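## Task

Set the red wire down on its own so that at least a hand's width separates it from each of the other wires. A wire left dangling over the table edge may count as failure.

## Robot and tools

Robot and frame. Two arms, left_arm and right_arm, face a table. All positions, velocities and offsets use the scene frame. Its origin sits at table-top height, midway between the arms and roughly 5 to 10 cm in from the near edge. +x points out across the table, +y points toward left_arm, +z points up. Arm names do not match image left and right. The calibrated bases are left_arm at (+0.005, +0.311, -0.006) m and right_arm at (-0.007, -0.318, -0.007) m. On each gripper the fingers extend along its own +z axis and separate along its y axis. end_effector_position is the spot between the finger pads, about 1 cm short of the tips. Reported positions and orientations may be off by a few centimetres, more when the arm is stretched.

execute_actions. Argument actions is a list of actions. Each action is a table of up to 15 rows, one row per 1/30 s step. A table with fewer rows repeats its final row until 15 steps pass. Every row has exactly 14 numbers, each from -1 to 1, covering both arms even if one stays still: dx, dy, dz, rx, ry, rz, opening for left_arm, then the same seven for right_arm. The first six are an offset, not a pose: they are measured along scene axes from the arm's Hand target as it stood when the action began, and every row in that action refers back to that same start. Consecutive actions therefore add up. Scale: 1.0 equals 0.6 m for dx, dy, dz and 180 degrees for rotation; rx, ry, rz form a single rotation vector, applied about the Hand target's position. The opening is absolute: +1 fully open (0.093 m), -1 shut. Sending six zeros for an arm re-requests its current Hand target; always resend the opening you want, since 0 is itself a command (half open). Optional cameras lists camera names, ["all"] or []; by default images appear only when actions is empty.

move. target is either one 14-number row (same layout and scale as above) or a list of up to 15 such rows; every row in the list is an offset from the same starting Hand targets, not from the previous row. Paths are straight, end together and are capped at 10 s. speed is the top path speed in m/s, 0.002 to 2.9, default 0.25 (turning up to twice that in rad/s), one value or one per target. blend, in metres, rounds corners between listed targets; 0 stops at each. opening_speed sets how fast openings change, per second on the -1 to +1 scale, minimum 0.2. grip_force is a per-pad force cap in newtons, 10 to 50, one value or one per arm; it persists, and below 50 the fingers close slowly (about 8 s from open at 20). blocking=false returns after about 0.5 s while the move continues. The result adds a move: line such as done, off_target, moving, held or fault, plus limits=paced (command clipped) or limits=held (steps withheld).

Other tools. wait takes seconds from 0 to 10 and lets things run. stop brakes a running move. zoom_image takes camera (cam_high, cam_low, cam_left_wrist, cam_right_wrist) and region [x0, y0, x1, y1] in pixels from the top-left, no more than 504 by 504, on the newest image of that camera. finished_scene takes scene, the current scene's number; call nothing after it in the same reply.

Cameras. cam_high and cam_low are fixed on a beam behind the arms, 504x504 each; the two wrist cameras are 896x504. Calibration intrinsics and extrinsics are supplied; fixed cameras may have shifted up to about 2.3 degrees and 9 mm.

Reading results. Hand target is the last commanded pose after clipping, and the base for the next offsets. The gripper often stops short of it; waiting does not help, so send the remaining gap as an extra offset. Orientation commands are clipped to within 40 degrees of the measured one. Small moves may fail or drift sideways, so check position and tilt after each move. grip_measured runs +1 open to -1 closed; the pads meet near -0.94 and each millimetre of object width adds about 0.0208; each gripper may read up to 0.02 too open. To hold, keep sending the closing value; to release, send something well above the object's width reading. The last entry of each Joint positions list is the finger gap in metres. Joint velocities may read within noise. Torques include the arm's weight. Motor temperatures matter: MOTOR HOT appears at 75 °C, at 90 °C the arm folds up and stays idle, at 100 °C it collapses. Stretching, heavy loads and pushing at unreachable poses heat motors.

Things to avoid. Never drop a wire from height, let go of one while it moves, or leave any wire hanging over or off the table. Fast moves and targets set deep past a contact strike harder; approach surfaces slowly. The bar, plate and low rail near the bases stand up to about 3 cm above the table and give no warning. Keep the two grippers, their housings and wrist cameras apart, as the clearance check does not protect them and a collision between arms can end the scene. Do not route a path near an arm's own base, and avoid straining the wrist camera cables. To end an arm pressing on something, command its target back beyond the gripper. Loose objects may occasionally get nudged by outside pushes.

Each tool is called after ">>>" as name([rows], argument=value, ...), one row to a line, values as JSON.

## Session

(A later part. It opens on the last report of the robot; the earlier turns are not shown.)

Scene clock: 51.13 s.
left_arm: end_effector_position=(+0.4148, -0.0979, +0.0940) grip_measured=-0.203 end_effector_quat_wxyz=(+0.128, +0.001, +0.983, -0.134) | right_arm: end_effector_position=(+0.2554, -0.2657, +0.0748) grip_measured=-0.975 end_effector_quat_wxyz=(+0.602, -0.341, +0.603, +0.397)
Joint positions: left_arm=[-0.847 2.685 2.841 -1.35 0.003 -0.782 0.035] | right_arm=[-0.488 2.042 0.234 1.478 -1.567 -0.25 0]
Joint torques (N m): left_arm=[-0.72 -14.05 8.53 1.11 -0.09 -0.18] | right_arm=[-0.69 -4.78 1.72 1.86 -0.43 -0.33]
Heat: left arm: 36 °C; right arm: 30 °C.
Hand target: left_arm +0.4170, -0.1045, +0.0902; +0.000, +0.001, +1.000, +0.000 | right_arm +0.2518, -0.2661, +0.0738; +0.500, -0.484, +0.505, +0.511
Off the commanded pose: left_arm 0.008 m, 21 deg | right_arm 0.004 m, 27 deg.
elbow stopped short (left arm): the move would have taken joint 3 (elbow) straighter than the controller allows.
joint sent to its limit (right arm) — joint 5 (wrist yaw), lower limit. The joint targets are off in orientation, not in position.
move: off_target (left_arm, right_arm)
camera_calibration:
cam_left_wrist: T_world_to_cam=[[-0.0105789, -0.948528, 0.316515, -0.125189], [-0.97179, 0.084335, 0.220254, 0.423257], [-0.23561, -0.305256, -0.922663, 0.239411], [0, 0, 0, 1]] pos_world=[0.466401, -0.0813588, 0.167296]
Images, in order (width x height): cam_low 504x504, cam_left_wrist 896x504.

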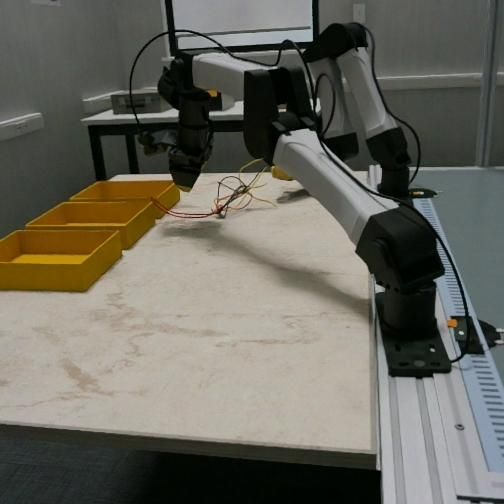

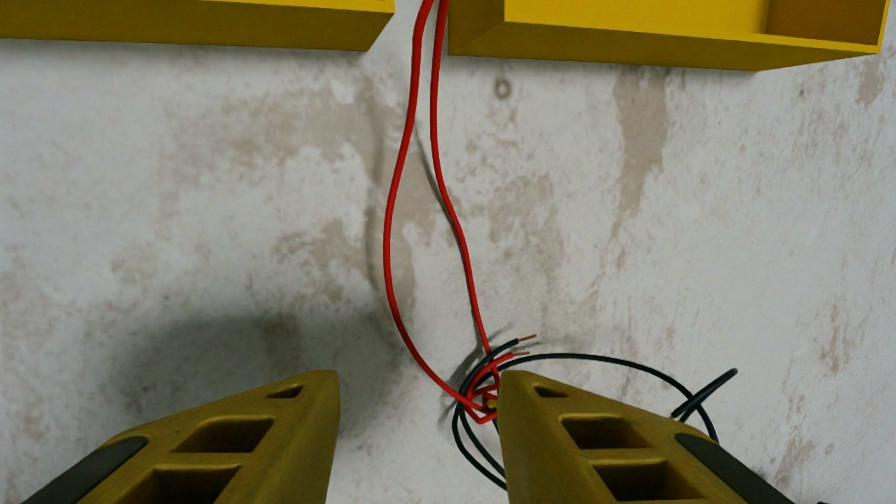

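>>> move(target=[0.022,-0.015,-0.1,0,0,0,-0.48,0,0,0,0,0,0,-1], speed=0.15, cameras=["cam_left_wrist","cam_low"])

>>> zoom_image(camera="cam_left_wrist", region=[320, 200, 560, 450])

>>> zoom_image(camera="cam_low", region=[120, 120, 300, 240])

Scene clock: 66.47 s.
left_arm: end_effector_position=(+0.4262, -0.1097, +0.0367) grip_measured=-0.477 end_effector_quat_wxyz=(+0.121, +0.001, +0.985, -0.127) | right_arm: end_effector_position=(+0.2554, -0.2657, +0.0748) grip_measured=-0.975 end_effector_quat_wxyz=(+0.602, -0.341, +0.603, +0.397)
Joint positions: left_arm=[-0.847 2.8 2.841 -1.256 0.003 -0.782 0.022] | right_arm=[-0.488 2.042 0.234 1.478 -1.567 -0.25 0]
Joint torques (N m): left_arm=[-0.17 -14.28 8.79 1.08 -0.08 -0.11] | right_arm=[-0.7 -4.82 1.69 1.86 -0.41 -0.32]
Heat: left arm: 37 °C; right arm: 31 °C.
Hand target: left_arm +0.4301, -0.1135, +0.0301; -0.001, +0.001, +1.000, +0.000 | right_arm +0.2518, -0.2661, +0.0738; +0.500, -0.484, +0.505, +0.511
Off the commanded pose: left_arm 0.009 m, 20 deg | right_arm 0.004 m, 27 deg.
elbow stopped short (left arm): the move would have taken joint 3 (elbow) straighter than the controller allows.
joint sent to its limit (right arm) — joint 5 (wrist yaw), lower limit. The joint targets are off in orientation, not in position.
move: off_target (left_arm, right_arm)
camera_calibration:
cam_left_wrist: T_world_to_cam=[[-0.00572347, -0.953117, 0.302548, -0.120327], [-0.968407, 0.0807129, 0.23595, 0.445564], [-0.249308, -0.291639, -0.923468, 0.19298], [0, 0, 0, 1]] pos_world=[0.47891, -0.0943678, 0.109484]
Images, in order (width x height): cam_low 504x504, cam_left_wrist 896x504.

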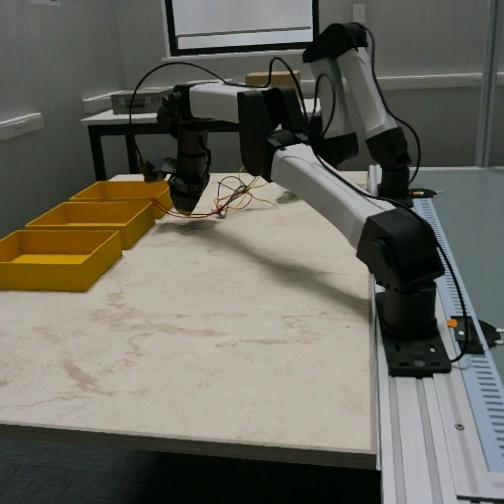

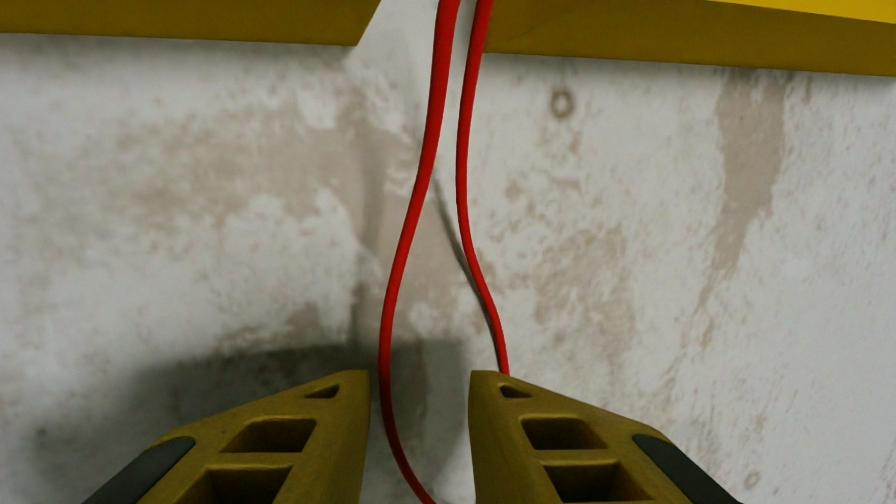

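Scaled by 2.016 from the camera's 896x504 image, which has a finer 1280x720 frame.

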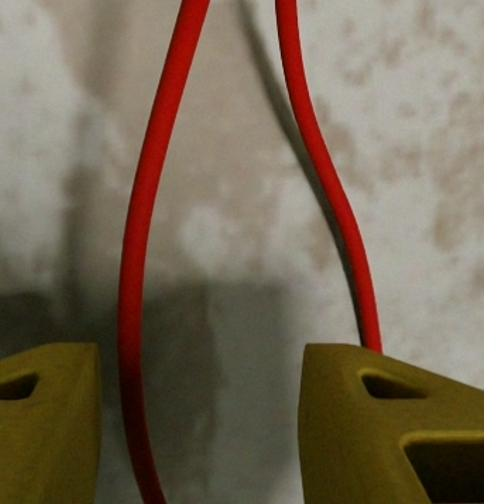

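Scaled by 2.800 from the camera's 504x504 image, which has a finer 720x720 frame.

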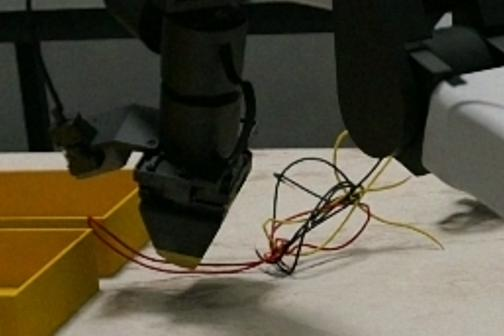

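>>> move([
  [0.0,0.005,-0.025,0,0,0,-0.48,0,0,0,0,0,0,-1],
  [0.0,0.005,-0.025,0,0,0,-1,0,0,0,0,0,0,-1],
], speed=0.1, cameras=["cam_left_wrist","cam_low","cam_high"])

>>> zoom_image(camera="cam_low", region=[120, 120, 300, 240])

Scene clock: 69.20 s.
left_arm: end_effector_position=(+0.4252, -0.1088, +0.0237) grip_measured=-0.968 end_effector_quat_wxyz=(+0.114, +0.001, +0.986, -0.119) | right_arm: end_effector_position=(+0.2554, -0.2657, +0.0748) grip_measured=-0.975 end_effector_quat_wxyz=(+0.602, -0.341, +0.603, +0.397)
Joint positions: left_arm=[-0.847 2.823 2.841 -1.254 0.003 -0.782 0] | right_arm=[-0.488 2.042 0.234 1.478 -1.567 -0.25 0]
Joint torques (N m): left_arm=[0.24 -14.15 8.79 1.02 -0.06 -0.09] | right_arm=[-0.64 -4.81 1.74 1.85 -0.42 -0.32]
Heat: left arm: 38 °C; right arm: 31 °C.
Hand target: left_arm +0.4301, -0.1105, +0.0152; -0.001, +0.001, +1.000, +0.000 | right_arm +0.2518, -0.2661, +0.0738; +0.500, -0.484, +0.505, +0.511
Off the commanded pose: left_arm 0.010 m, 19 deg | right_arm 0.004 m, 27 deg.
elbow stopped short (left arm): the move would have taken joint 3 (elbow) straighter than the controller allows.
joint sent to its limit (right arm) — joint 5 (wrist yaw), lower limit. The joint targets are off in orientation, not in position.
move: off_target (left_arm, right_arm); target 2's new opening was sent with left_arm's hand 0.010 m and 19 deg from that target
camera_calibration:
cam_left_wrist: T_world_to_cam=[[-0.00132772, -0.957552, 0.288257, -0.117466], [-0.96468, 0.0771594, 0.25187, 0.445146], [-0.26342, -0.277742, -0.923834, 0.188487], [0, 0, 0, 1]] pos_world=[0.478919, -0.0944764, 0.0958727]
Images, in order (width x height): cam_high 504x504, cam_low 504x504, cam_left_wrist 896x504.

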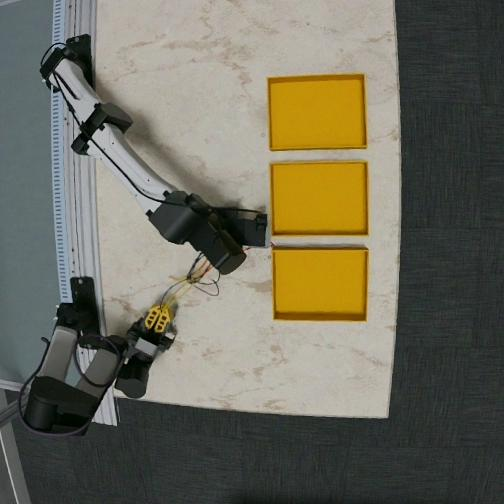

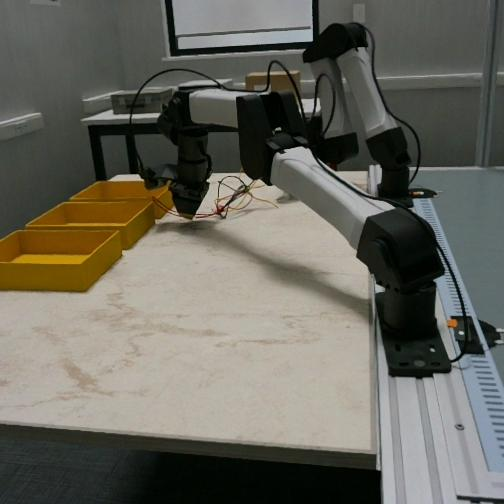

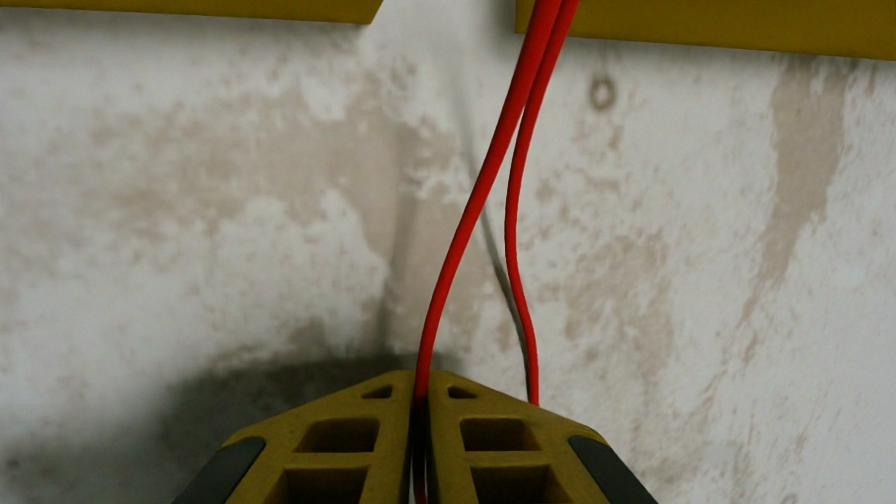

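Scaled by 2.800 from the camera's 504x504 image, which has a finer 720x720 frame.

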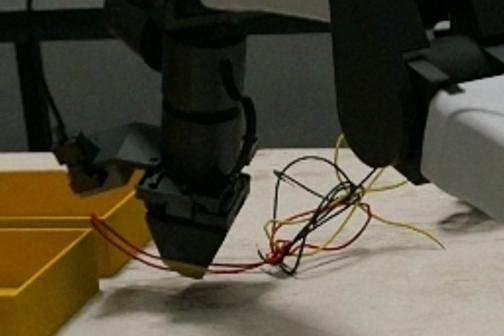

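>>> move([
  [-0.02,0.15,0.12,0,0,0,-1,0,0,0,0,0,0,-1],
], speed=0.15, cameras=["cam_left_wrist","cam_low","cam_high","cam_right_wrist"])

>>> zoom_image(camera="cam_high", region=[140, 180, 300, 340])

Scene clock: 71.13 s.
left_arm: end_effector_position=(+0.4098, -0.0270, +0.0529) grip_measured=-0.968 end_effector_quat_wxyz=(+0.038, +0.003, +0.999, -0.039) | right_arm: end_effector_position=(+0.2553, -0.2657, +0.0746) grip_measured=-0.975 end_effector_quat_wxyz=(+0.602, -0.341, +0.603, +0.397)
Joint positions: left_arm=[-0.756 2.739 2.841 -1.561 0.007 -0.689 0] | right_arm=[-0.488 2.042 0.234 1.475 -1.567 -0.252 0]
Joint torques (N m): left_arm=[1.54 -21.33 8.29 0.37 -0.09 -0.01] | right_arm=[-0.68 -4.92 1.76 1.85 -0.42 -0.32]
Heat: left arm: 39 °C; right arm: 31 °C.
Hand target: left_arm +0.4181, -0.0206, +0.0873; +0.000, +0.001, +1.000, +0.000 | right_arm +0.2518, -0.2661, +0.0738; +0.500, -0.484, +0.505, +0.511
Off the commanded pose: left_arm 0.036 m, 6 deg | right_arm 0.004 m, 27 deg.
elbow stopped short (left arm): the move would have taken joint 3 (elbow) straighter than the controller allows.
joint sent to its limit (right arm) — joint 5 (wrist yaw), lower limit. The joint targets are off in orientation, not in position.
move: off_target (left_arm, right_arm)
camera_calibration:
cam_left_wrist: T_world_to_cam=[[0.0268159, -0.991487, 0.127412, -0.051521], [-0.914278, 0.0272107, 0.404172, 0.386553], [-0.404198, -0.127328, -0.905766, 0.29488], [0, 0, 0, 1]] pos_world=[0.473988, -0.0240543, 0.117423]
cam_right_wrist: T_world_to_cam=[[0.889837, -0.448325, -0.0848183, -0.340728], [-0.265004, -0.356481, -0.895932, 0.0728168], [0.371433, 0.819711, -0.436018, 0.242824], [0, 0, 0, 1]] pos_world=[0.232296, -0.325844, 0.142214]

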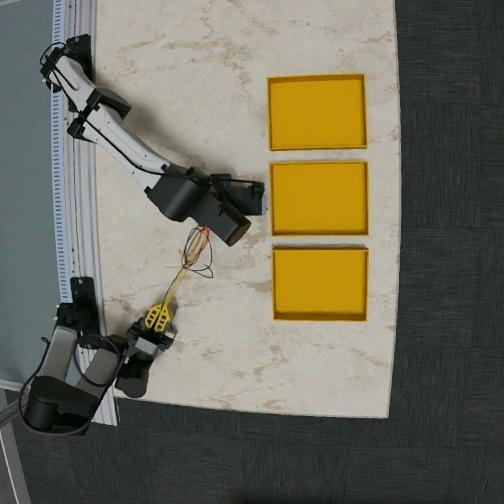

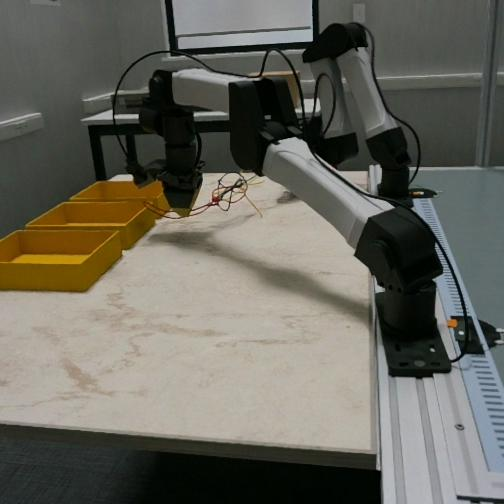

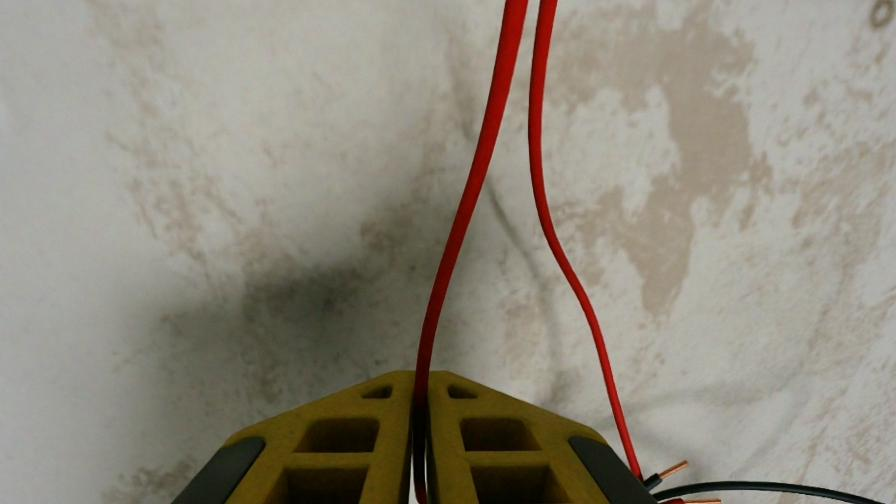

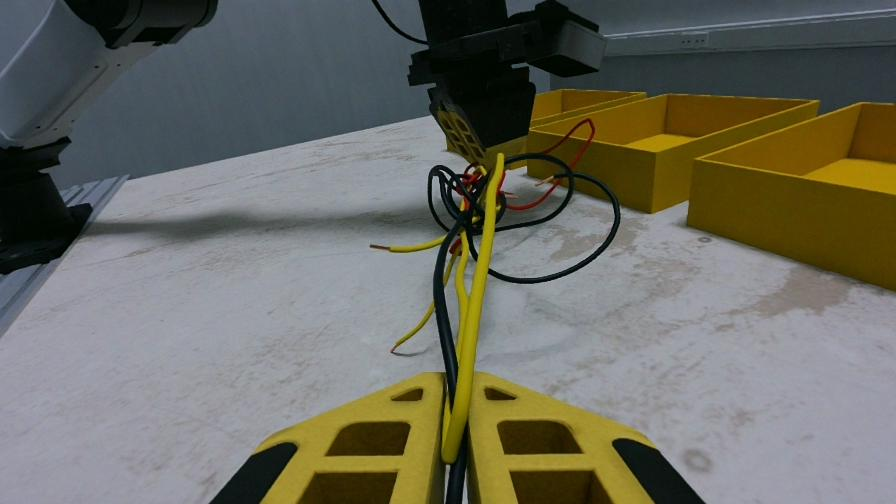

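Scaled by 3.150 from the camera's 504x504 image, which has a finer 720x720 frame.

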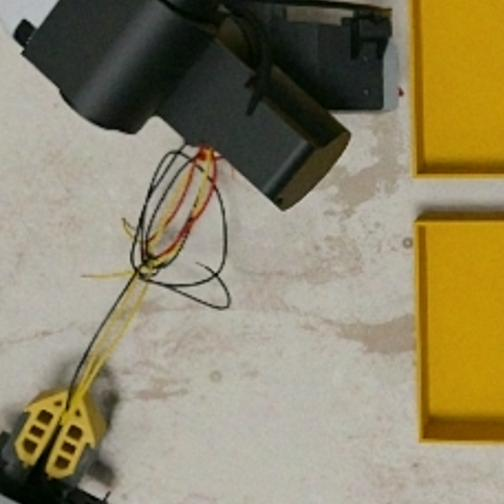

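>>> move([
  [-0.06,0.15,0.06,0,0,0,-1,0,0,0,0,0,0,-1],
], speed=0.15, cameras=["cam_left_wrist","cam_high","cam_right_wrist"])

>>> zoom_image(camera="cam_high", region=[140, 180, 300, 340])

Scene clock: 72.83 s.
left_arm: end_effector_position=(+0.3794, +0.0459, +0.1020) grip_measured=-0.968 end_effector_quat_wxyz=(-0.016, +0.006, +1.000, -0.025) | right_arm: end_effector_position=(+0.2546, -0.2653, +0.0748) grip_measured=-0.975 end_effector_quat_wxyz=(+0.601, -0.342, +0.602, +0.399)
Joint positions: left_arm=[-0.659 2.381 2.367 -1.55 0.056 -0.586 0] | right_arm=[-0.488 2.042 0.234 1.474 -1.572 -0.253 0]
Joint torques (N m): left_arm=[2.24 -19.52 5.24 0.05 -0.61 0] | right_arm=[-0.73 -4.88 1.66 1.87 -0.35 -0.3]
Heat: left arm: 40 °C; right arm: 31 °C.
Hand target: left_arm +0.3822, +0.0696, +0.1233; +0.000, +0.000, +1.000, +0.000 | right_arm +0.2518, -0.2661, +0.0738; +0.500, -0.484, +0.505, +0.511
Off the commanded pose: left_arm 0.032 m, 3 deg | right_arm 0.003 m, 26 deg.
joint sent to its limit (left arm) — joint 4 (wrist pitch), lower limit. The joint targets still meet the commanded pose.
joint sent to its limit (right arm) — joint 5 (wrist yaw), lower limit. The joint targets are off in orientation, not in position.
move: off_target (left_arm, right_arm)
camera_calibration:
cam_left_wrist: T_world_to_cam=[[0.0300454, -0.994826, 0.0970449, 0.0173077], [-0.865491, 0.0226756, 0.500411, 0.308861], [-0.500023, -0.0990265, -0.860332, 0.366831], [0, 0, 0, 1]] pos_world=[0.45022, 0.0465406, 0.15936]
cam_right_wrist: T_world_to_cam=[[0.892221, -0.443689, -0.0841554, -0.339243], [-0.261973, -0.35672, -0.896728, 0.0721522], [0.367849, 0.822125, -0.434508, 0.244322], [0, 0, 0, 1]] pos_world=[0.231708, -0.325644, 0.142312]
Images, in order (width x height): cam_high 504x504, cam_left_wrist 896x504, cam_right_wrist 896x504.

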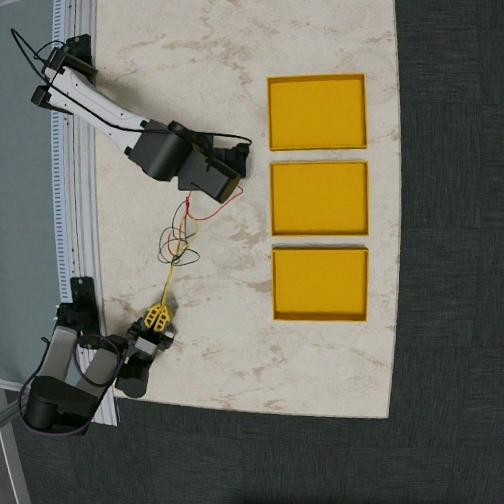

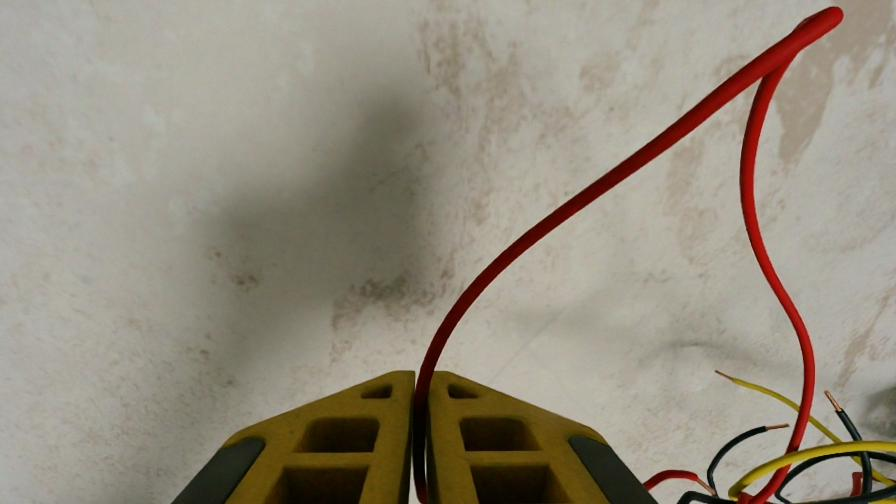

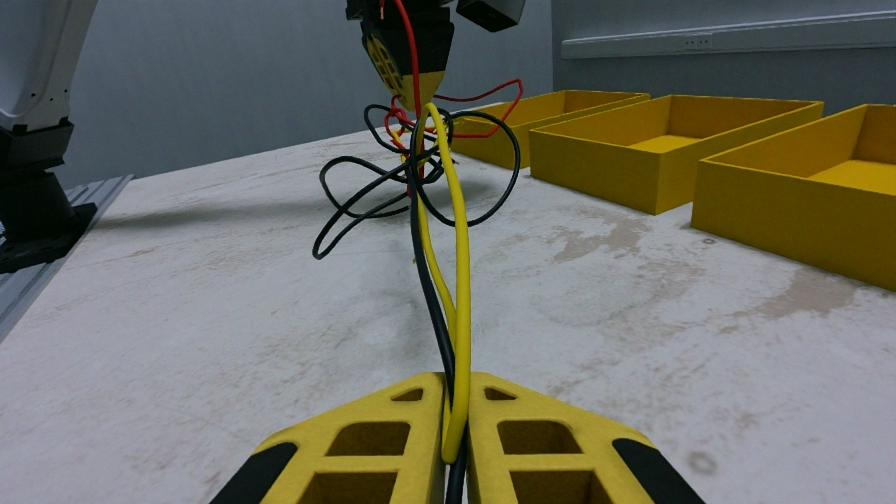

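Scaled by 3.150 from the camera's 504x504 image, which has a finer 720x720 frame.

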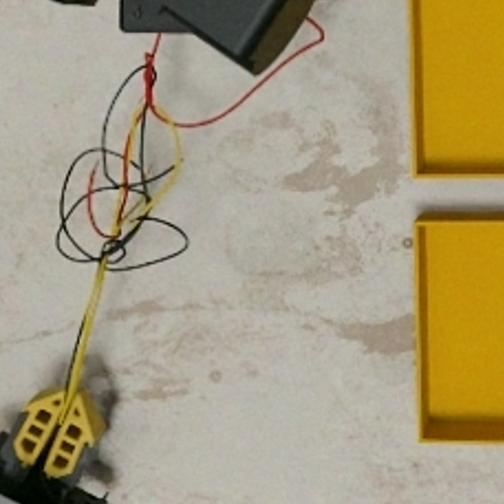

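>>> move([
  [0.0,0.13,0.05,0,0,0,-1,0,0,0,0,0,0,-1],
], speed=0.15, cameras=["cam_left_wrist","cam_high","cam_right_wrist"])

>>> zoom_image(camera="cam_high", region=[140, 160, 300, 340])

Scene clock: 74.23 s.
left_arm: end_effector_position=(+0.3858, +0.1358, +0.1373) grip_measured=-0.968 end_effector_quat_wxyz=(-0.008, +0.000, +1.000, -0.014) | right_arm: end_effector_position=(+0.2546, -0.2653, +0.0748) grip_measured=-0.975 end_effector_quat_wxyz=(+0.601, -0.342, +0.602, +0.399)
Joint positions: left_arm=[-0.483 2.19 2.186 -1.565 0.029 -0.421 0] | right_arm=[-0.488 2.042 0.234 1.474 -1.572 -0.253 0]
Joint torques (N m): left_arm=[0.81 -17.14 5.35 0.19 -0.32 -0.07] | right_arm=[-0.73 -4.88 1.74 1.87 -0.34 -0.3]
Motor temperatures (°C): left_arm=[26 41 32 27 27 27 28] | right_arm=[27 30 30 31 25 23 27]
Heat: left arm: 41 °C; right arm: 31 °C.
Hand target: left_arm +0.3822, +0.1475, +0.1532; +0.000, +0.001, +1.000, +0.000 | right_arm +0.2518, -0.2661, +0.0738; +0.500, -0.484, +0.505, +0.511
Off the commanded pose: left_arm 0.020 m, 2 deg | right_arm 0.003 m, 26 deg.
joint sent to its limit (left arm) — joint 4 (wrist pitch), lower limit. The joint targets still meet the commanded pose.
joint sent to its limit (right arm) — joint 5 (wrist yaw), lower limit. The joint targets are off in orientation, not in position.
move: off_target (left_arm, right_arm)
camera_calibration:
cam_left_wrist: T_world_to_cam=[[0.0406366, -0.996358, 0.074964, 0.102336], [-0.873183, 0.00105748, 0.487392, 0.30241], [-0.485696, -0.0852633, -0.86996, 0.403204], [0, 0, 0, 1]] pos_world=[0.455735, 0.136022, 0.195708]
cam_right_wrist: T_world_to_cam=[[0.892221, -0.443689, -0.0841554, -0.339243], [-0.261973, -0.35672, -0.896728, 0.0721522], [0.367849, 0.822125, -0.434508, 0.244322], [0, 0, 0, 1]] pos_world=[0.231708, -0.325644, 0.142312]
Images, in order (width x height): cam_high 504x504, cam_left_wrist 896x504, cam_right_wrist 896x504.

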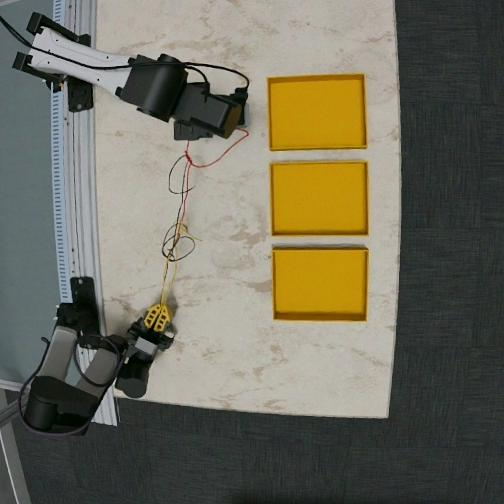

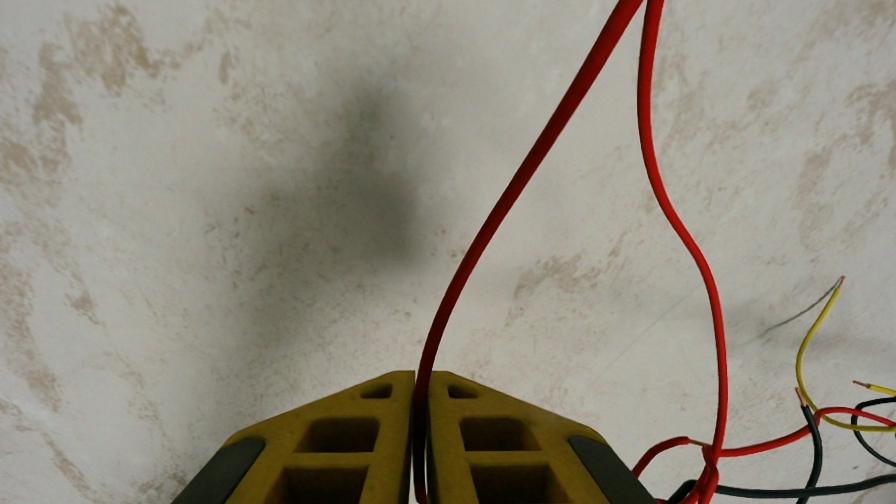

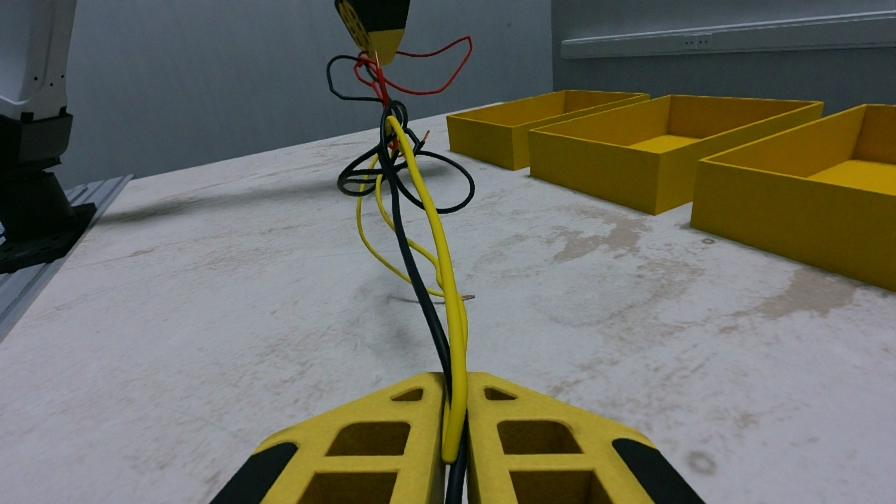

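Scaled by 2.800 from the camera's 504x504 image, which has a finer 720x720 frame.

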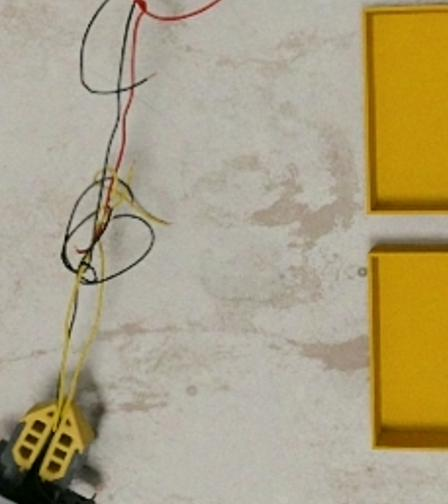

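>>> move([
  [0.0,0.13,0.03,0,0,0,-1,0,0,0,0,0,0,-1],
], speed=0.15, cameras=["cam_left_wrist","cam_low","cam_high","cam_right_wrist"])

>>> zoom_image(camera="cam_high", region=[130, 100, 310, 320])

Scene clock: 75.67 s.
left_arm: end_effector_position=(+0.3888, +0.2205, +0.1571) grip_measured=-0.968 end_effector_quat_wxyz=(+0.000, -0.003, +1.000, -0.009) | right_arm: end_effector_position=(+0.2544, -0.2656, +0.0749) grip_measured=-0.975 end_effector_quat_wxyz=(+0.602, -0.342, +0.602, +0.399)
Joint positions: left_arm=[-0.289 2.072 2.082 -1.57 0.014 -0.233 0] | right_arm=[-0.49 2.042 0.234 1.474 -1.574 -0.253 0]
Joint torques (N m): left_arm=[0.25 -15.99 5.41 0.24 -0.14 -0.06] | right_arm=[-0.57 -4.77 1.7 1.88 -0.34 -0.3]
Heat: left arm: 41 °C; right arm: 31 °C.
Hand target: left_arm +0.3822, +0.2254, +0.1714; +0.000, +0.001, +1.000, +0.000 | right_arm +0.2518, -0.2661, +0.0738; +0.500, -0.484, +0.505, +0.511
Off the commanded pose: left_arm 0.016 m, 1 deg | right_arm 0.003 m, 26 deg.
joint sent to its limit (left arm) — joint 4 (wrist pitch), lower limit. The joint targets still meet the commanded pose.
joint sent to its limit (right arm) — joint 5 (wrist yaw), lower limit. The joint targets are off in orientation, not in position.
move: off_target (left_arm, right_arm)
camera_calibration:
cam_left_wrist: T_world_to_cam=[[0.0448641, -0.996869, 0.0651048, 0.18518], [-0.881539, -0.00884585, 0.472028, 0.303188], [-0.469974, -0.0785696, -0.879177, 0.422946], [0, 0, 0, 1]] pos_world=[0.457738, 0.220513, 0.216675]
cam_right_wrist: T_world_to_cam=[[0.892172, -0.443773, -0.0842265, -0.339293], [-0.261891, -0.356277, -0.896928, 0.0721717], [0.368025, 0.822272, -0.434081, 0.244552], [0, 0, 0, 1]] pos_world=[0.231608, -0.325944, 0.142311]

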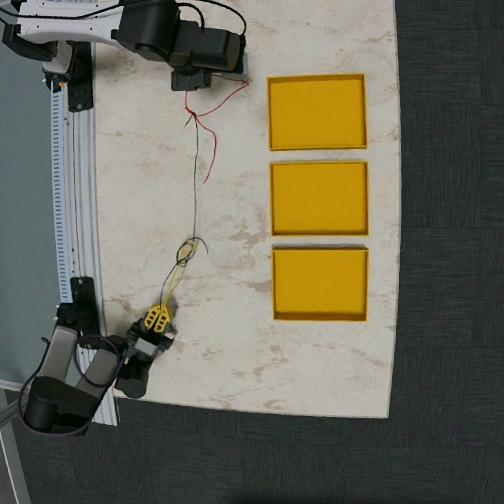

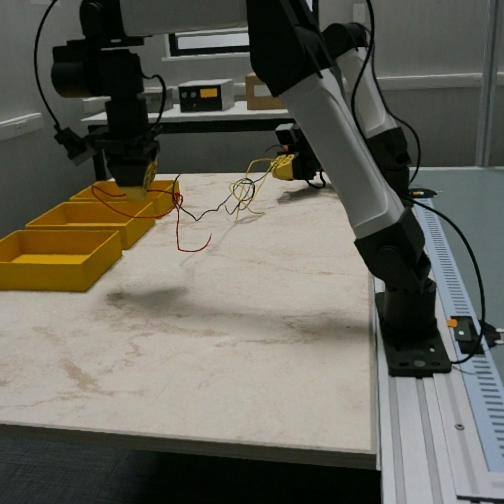

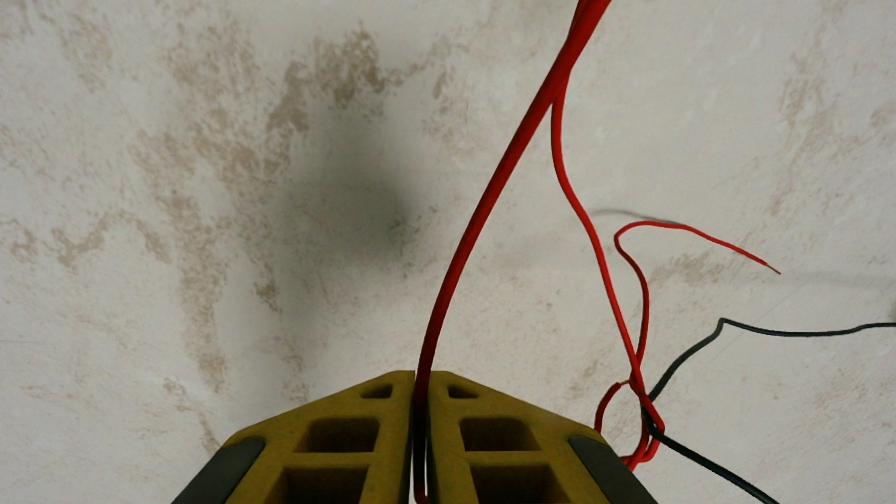

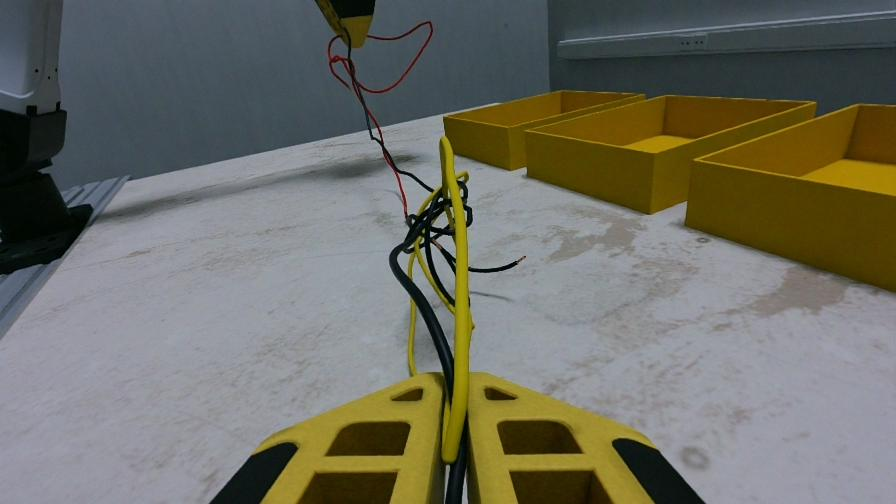

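Scaled by 2.291 from the camera's 504x504 image, which has a finer 720x720 frame.

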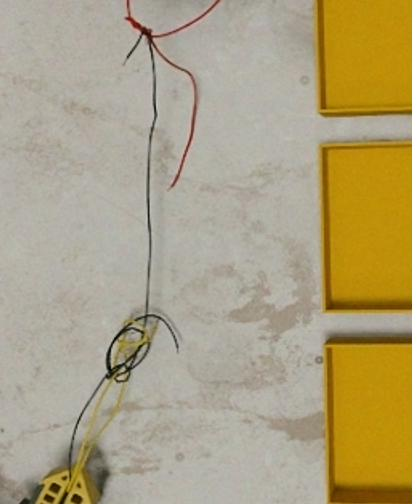

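Almost out: only a short black end is left in the red loop. Keep pulling.

>>> move([
  [0.0,0.1,0.06,0,0,0,-1,0,0,0,0,0,0,-1],
], speed=0.15, cameras=["cam_left_wrist","cam_low","cam_high"])

>>> zoom_image(camera="cam_high", region=[130, 60, 310, 320])

Scene clock: 76.93 s.
left_arm: end_effector_position=(+0.3882, +0.2819, +0.1953) grip_measured=-0.968 end_effector_quat_wxyz=(+0.050, -0.003, +0.999, -0.012) | right_arm: end_effector_position=(+0.2544, -0.2656, +0.0749) grip_measured=-0.975 end_effector_quat_wxyz=(+0.602, -0.342, +0.602, +0.399)
Joint positions: left_arm=[-0.134 1.96 2.07 -1.572 0.014 -0.077 0] | right_arm=[-0.49 2.042 0.234 1.474 -1.574 -0.253 0]
Joint torques (N m): left_arm=[0.21 -14.05 5.89 0.46 -0.09 -0.06] | right_arm=[-0.58 -4.82 1.7 1.87 -0.33 -0.3]
Heat: left arm: 41 °C; right arm: 31 °C.
Hand target: left_arm +0.3822, +0.2855, +0.2073; +0.000, +0.001, +1.000, +0.000 | right_arm +0.2518, -0.2661, +0.0738; +0.500, -0.484, +0.505, +0.511
Off the commanded pose: left_arm 0.014 m, 6 deg | right_arm 0.003 m, 26 deg.
joint sent to its limit (left arm) — joint 4 (wrist pitch), lower limit. The joint targets are off in orientation, not in position.
joint sent to its limit (right arm) — joint 5 (wrist yaw), lower limit. The joint targets are off in orientation, not in position.
move: off_target (left_arm, right_arm)
camera_calibration:
cam_left_wrist: T_world_to_cam=[[0.0381055, -0.996495, 0.0744708, 0.244577], [-0.924384, -0.00684484, 0.381402, 0.318816], [-0.379555, -0.0833731, -0.921405, 0.435549], [0, 0, 0, 1]] pos_world=[0.450704, 0.282215, 0.261506]
Images, in order (width x height): cam_high 504x504, cam_low 504x504, cam_left_wrist 896x504.

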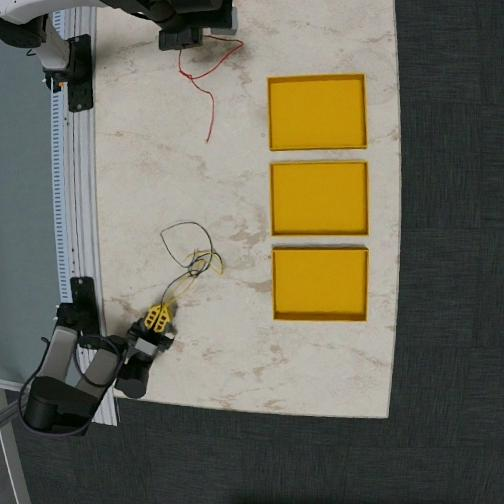

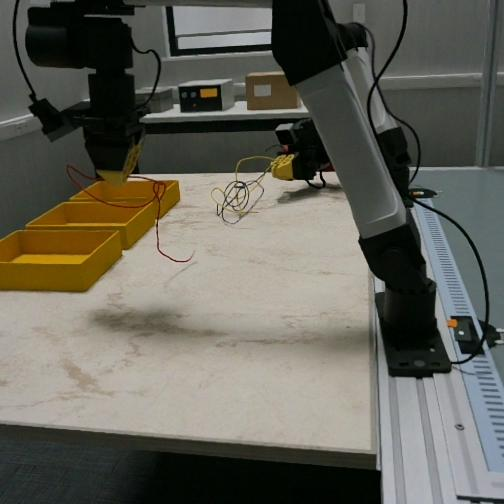

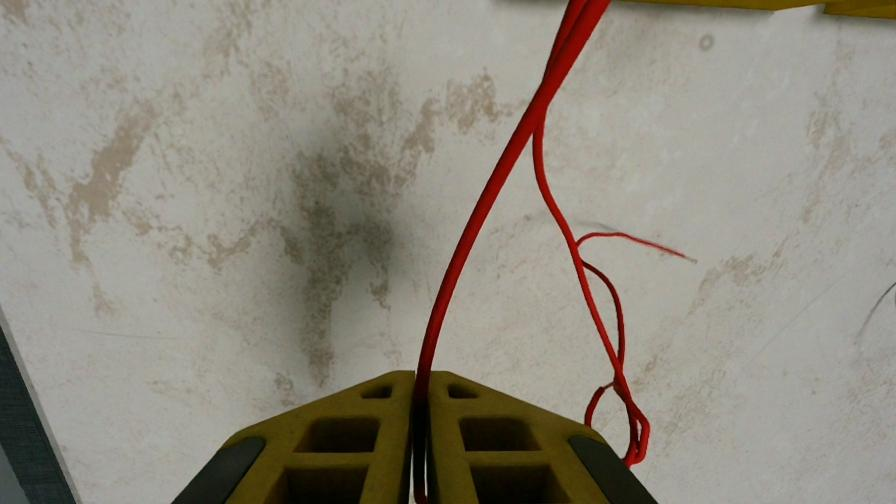

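Scaled by 1.938 from the camera's 504x504 image, which has a finer 720x720 frame.

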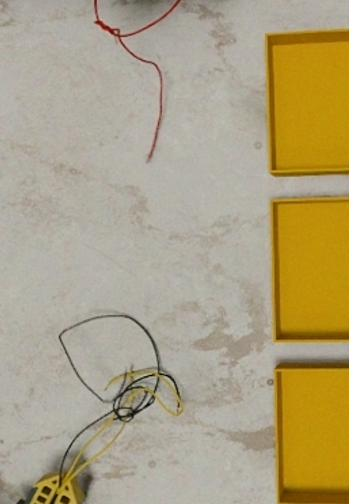

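>>> move([
  [-0.02,0.075,-0.15,0,0,0,-1,0,0,-0.02,0,0,0,-1],
  [-0.02,0.075,-0.295,0,0,0,-1,0,0,-0.035,0,0,0,-1],
], speed=0.2, blend=[0.02,0], cameras=["all"])

Scene clock: 80.27 s.
left_arm: end_effector_position=(+0.3723, +0.3258, +0.0394) grip_measured=-0.968 end_effector_quat_wxyz=(+0.009, +0.000, +1.000, -0.006) | right_arm: end_effector_position=(+0.2520, -0.2634, +0.0547) grip_measured=-0.975 end_effector_quat_wxyz=(+0.599, -0.338, +0.603, +0.403)
Joint positions: left_arm=[-0.017 1.955 1.44 -1.031 0.013 0.046 0] | right_arm=[-0.49 2.151 0.242 1.474 -1.574 -0.342 0]
Joint torques (N m): left_arm=[0.66 -8.91 5.56 0.49 -0.09 -0.03] | right_arm=[-0.9 -4.27 2.15 1.87 -0.42 -0.36]
Heat: left arm: 41 °C; right arm: 31 °C.
Hand target: left_arm +0.3701, +0.3304, +0.0303; +0.000, +0.001, +1.000, +0.000 | right_arm +0.2519, -0.2662, +0.0528; +0.500, -0.484, +0.505, +0.511
Off the commanded pose: left_arm 0.010 m, 1 deg | right_arm 0.003 m, 26 deg.
joint sent to its limit (right arm) — joint 5 (wrist yaw), lower limit. The joint targets are off in orientation, not in position.
move: off_target (right_arm)
camera_calibration:
cam_left_wrist: T_world_to_cam=[[0.0369901, -0.997472, 0.0606737, 0.301836], [-0.889883, -0.00525327, 0.456159, 0.347542], [-0.454687, -0.0708659, -0.887827, 0.31211], [0, 0, 0, 1]] pos_world=[0.440019, 0.325017, 0.100252]
cam_right_wrist: T_world_to_cam=[[0.891398, -0.442943, -0.0959745, -0.336806], [-0.27108, -0.351362, -0.896136, 0.0578456], [0.363216, 0.824831, -0.433276, 0.236759], [0, 0, 0, 1]] pos_world=[0.229915, -0.324148, 0.122095]

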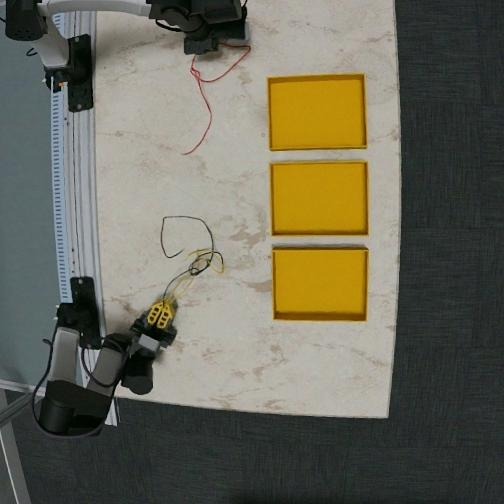

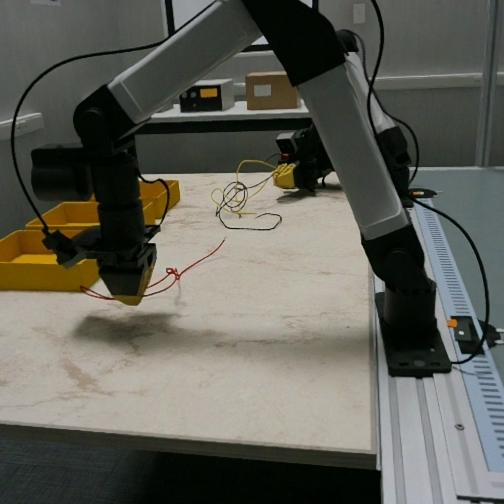

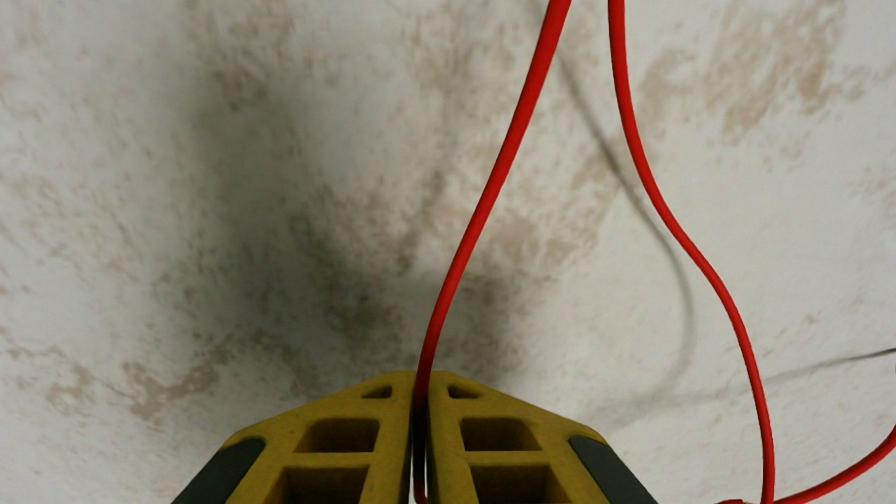

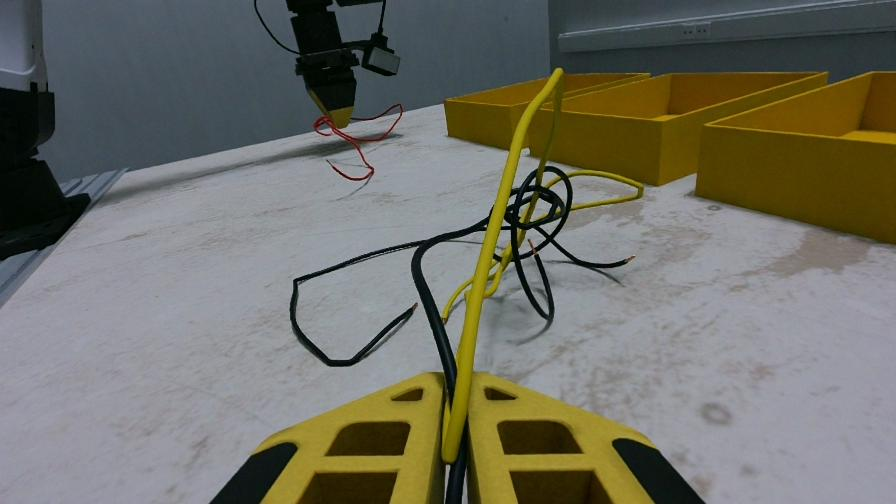

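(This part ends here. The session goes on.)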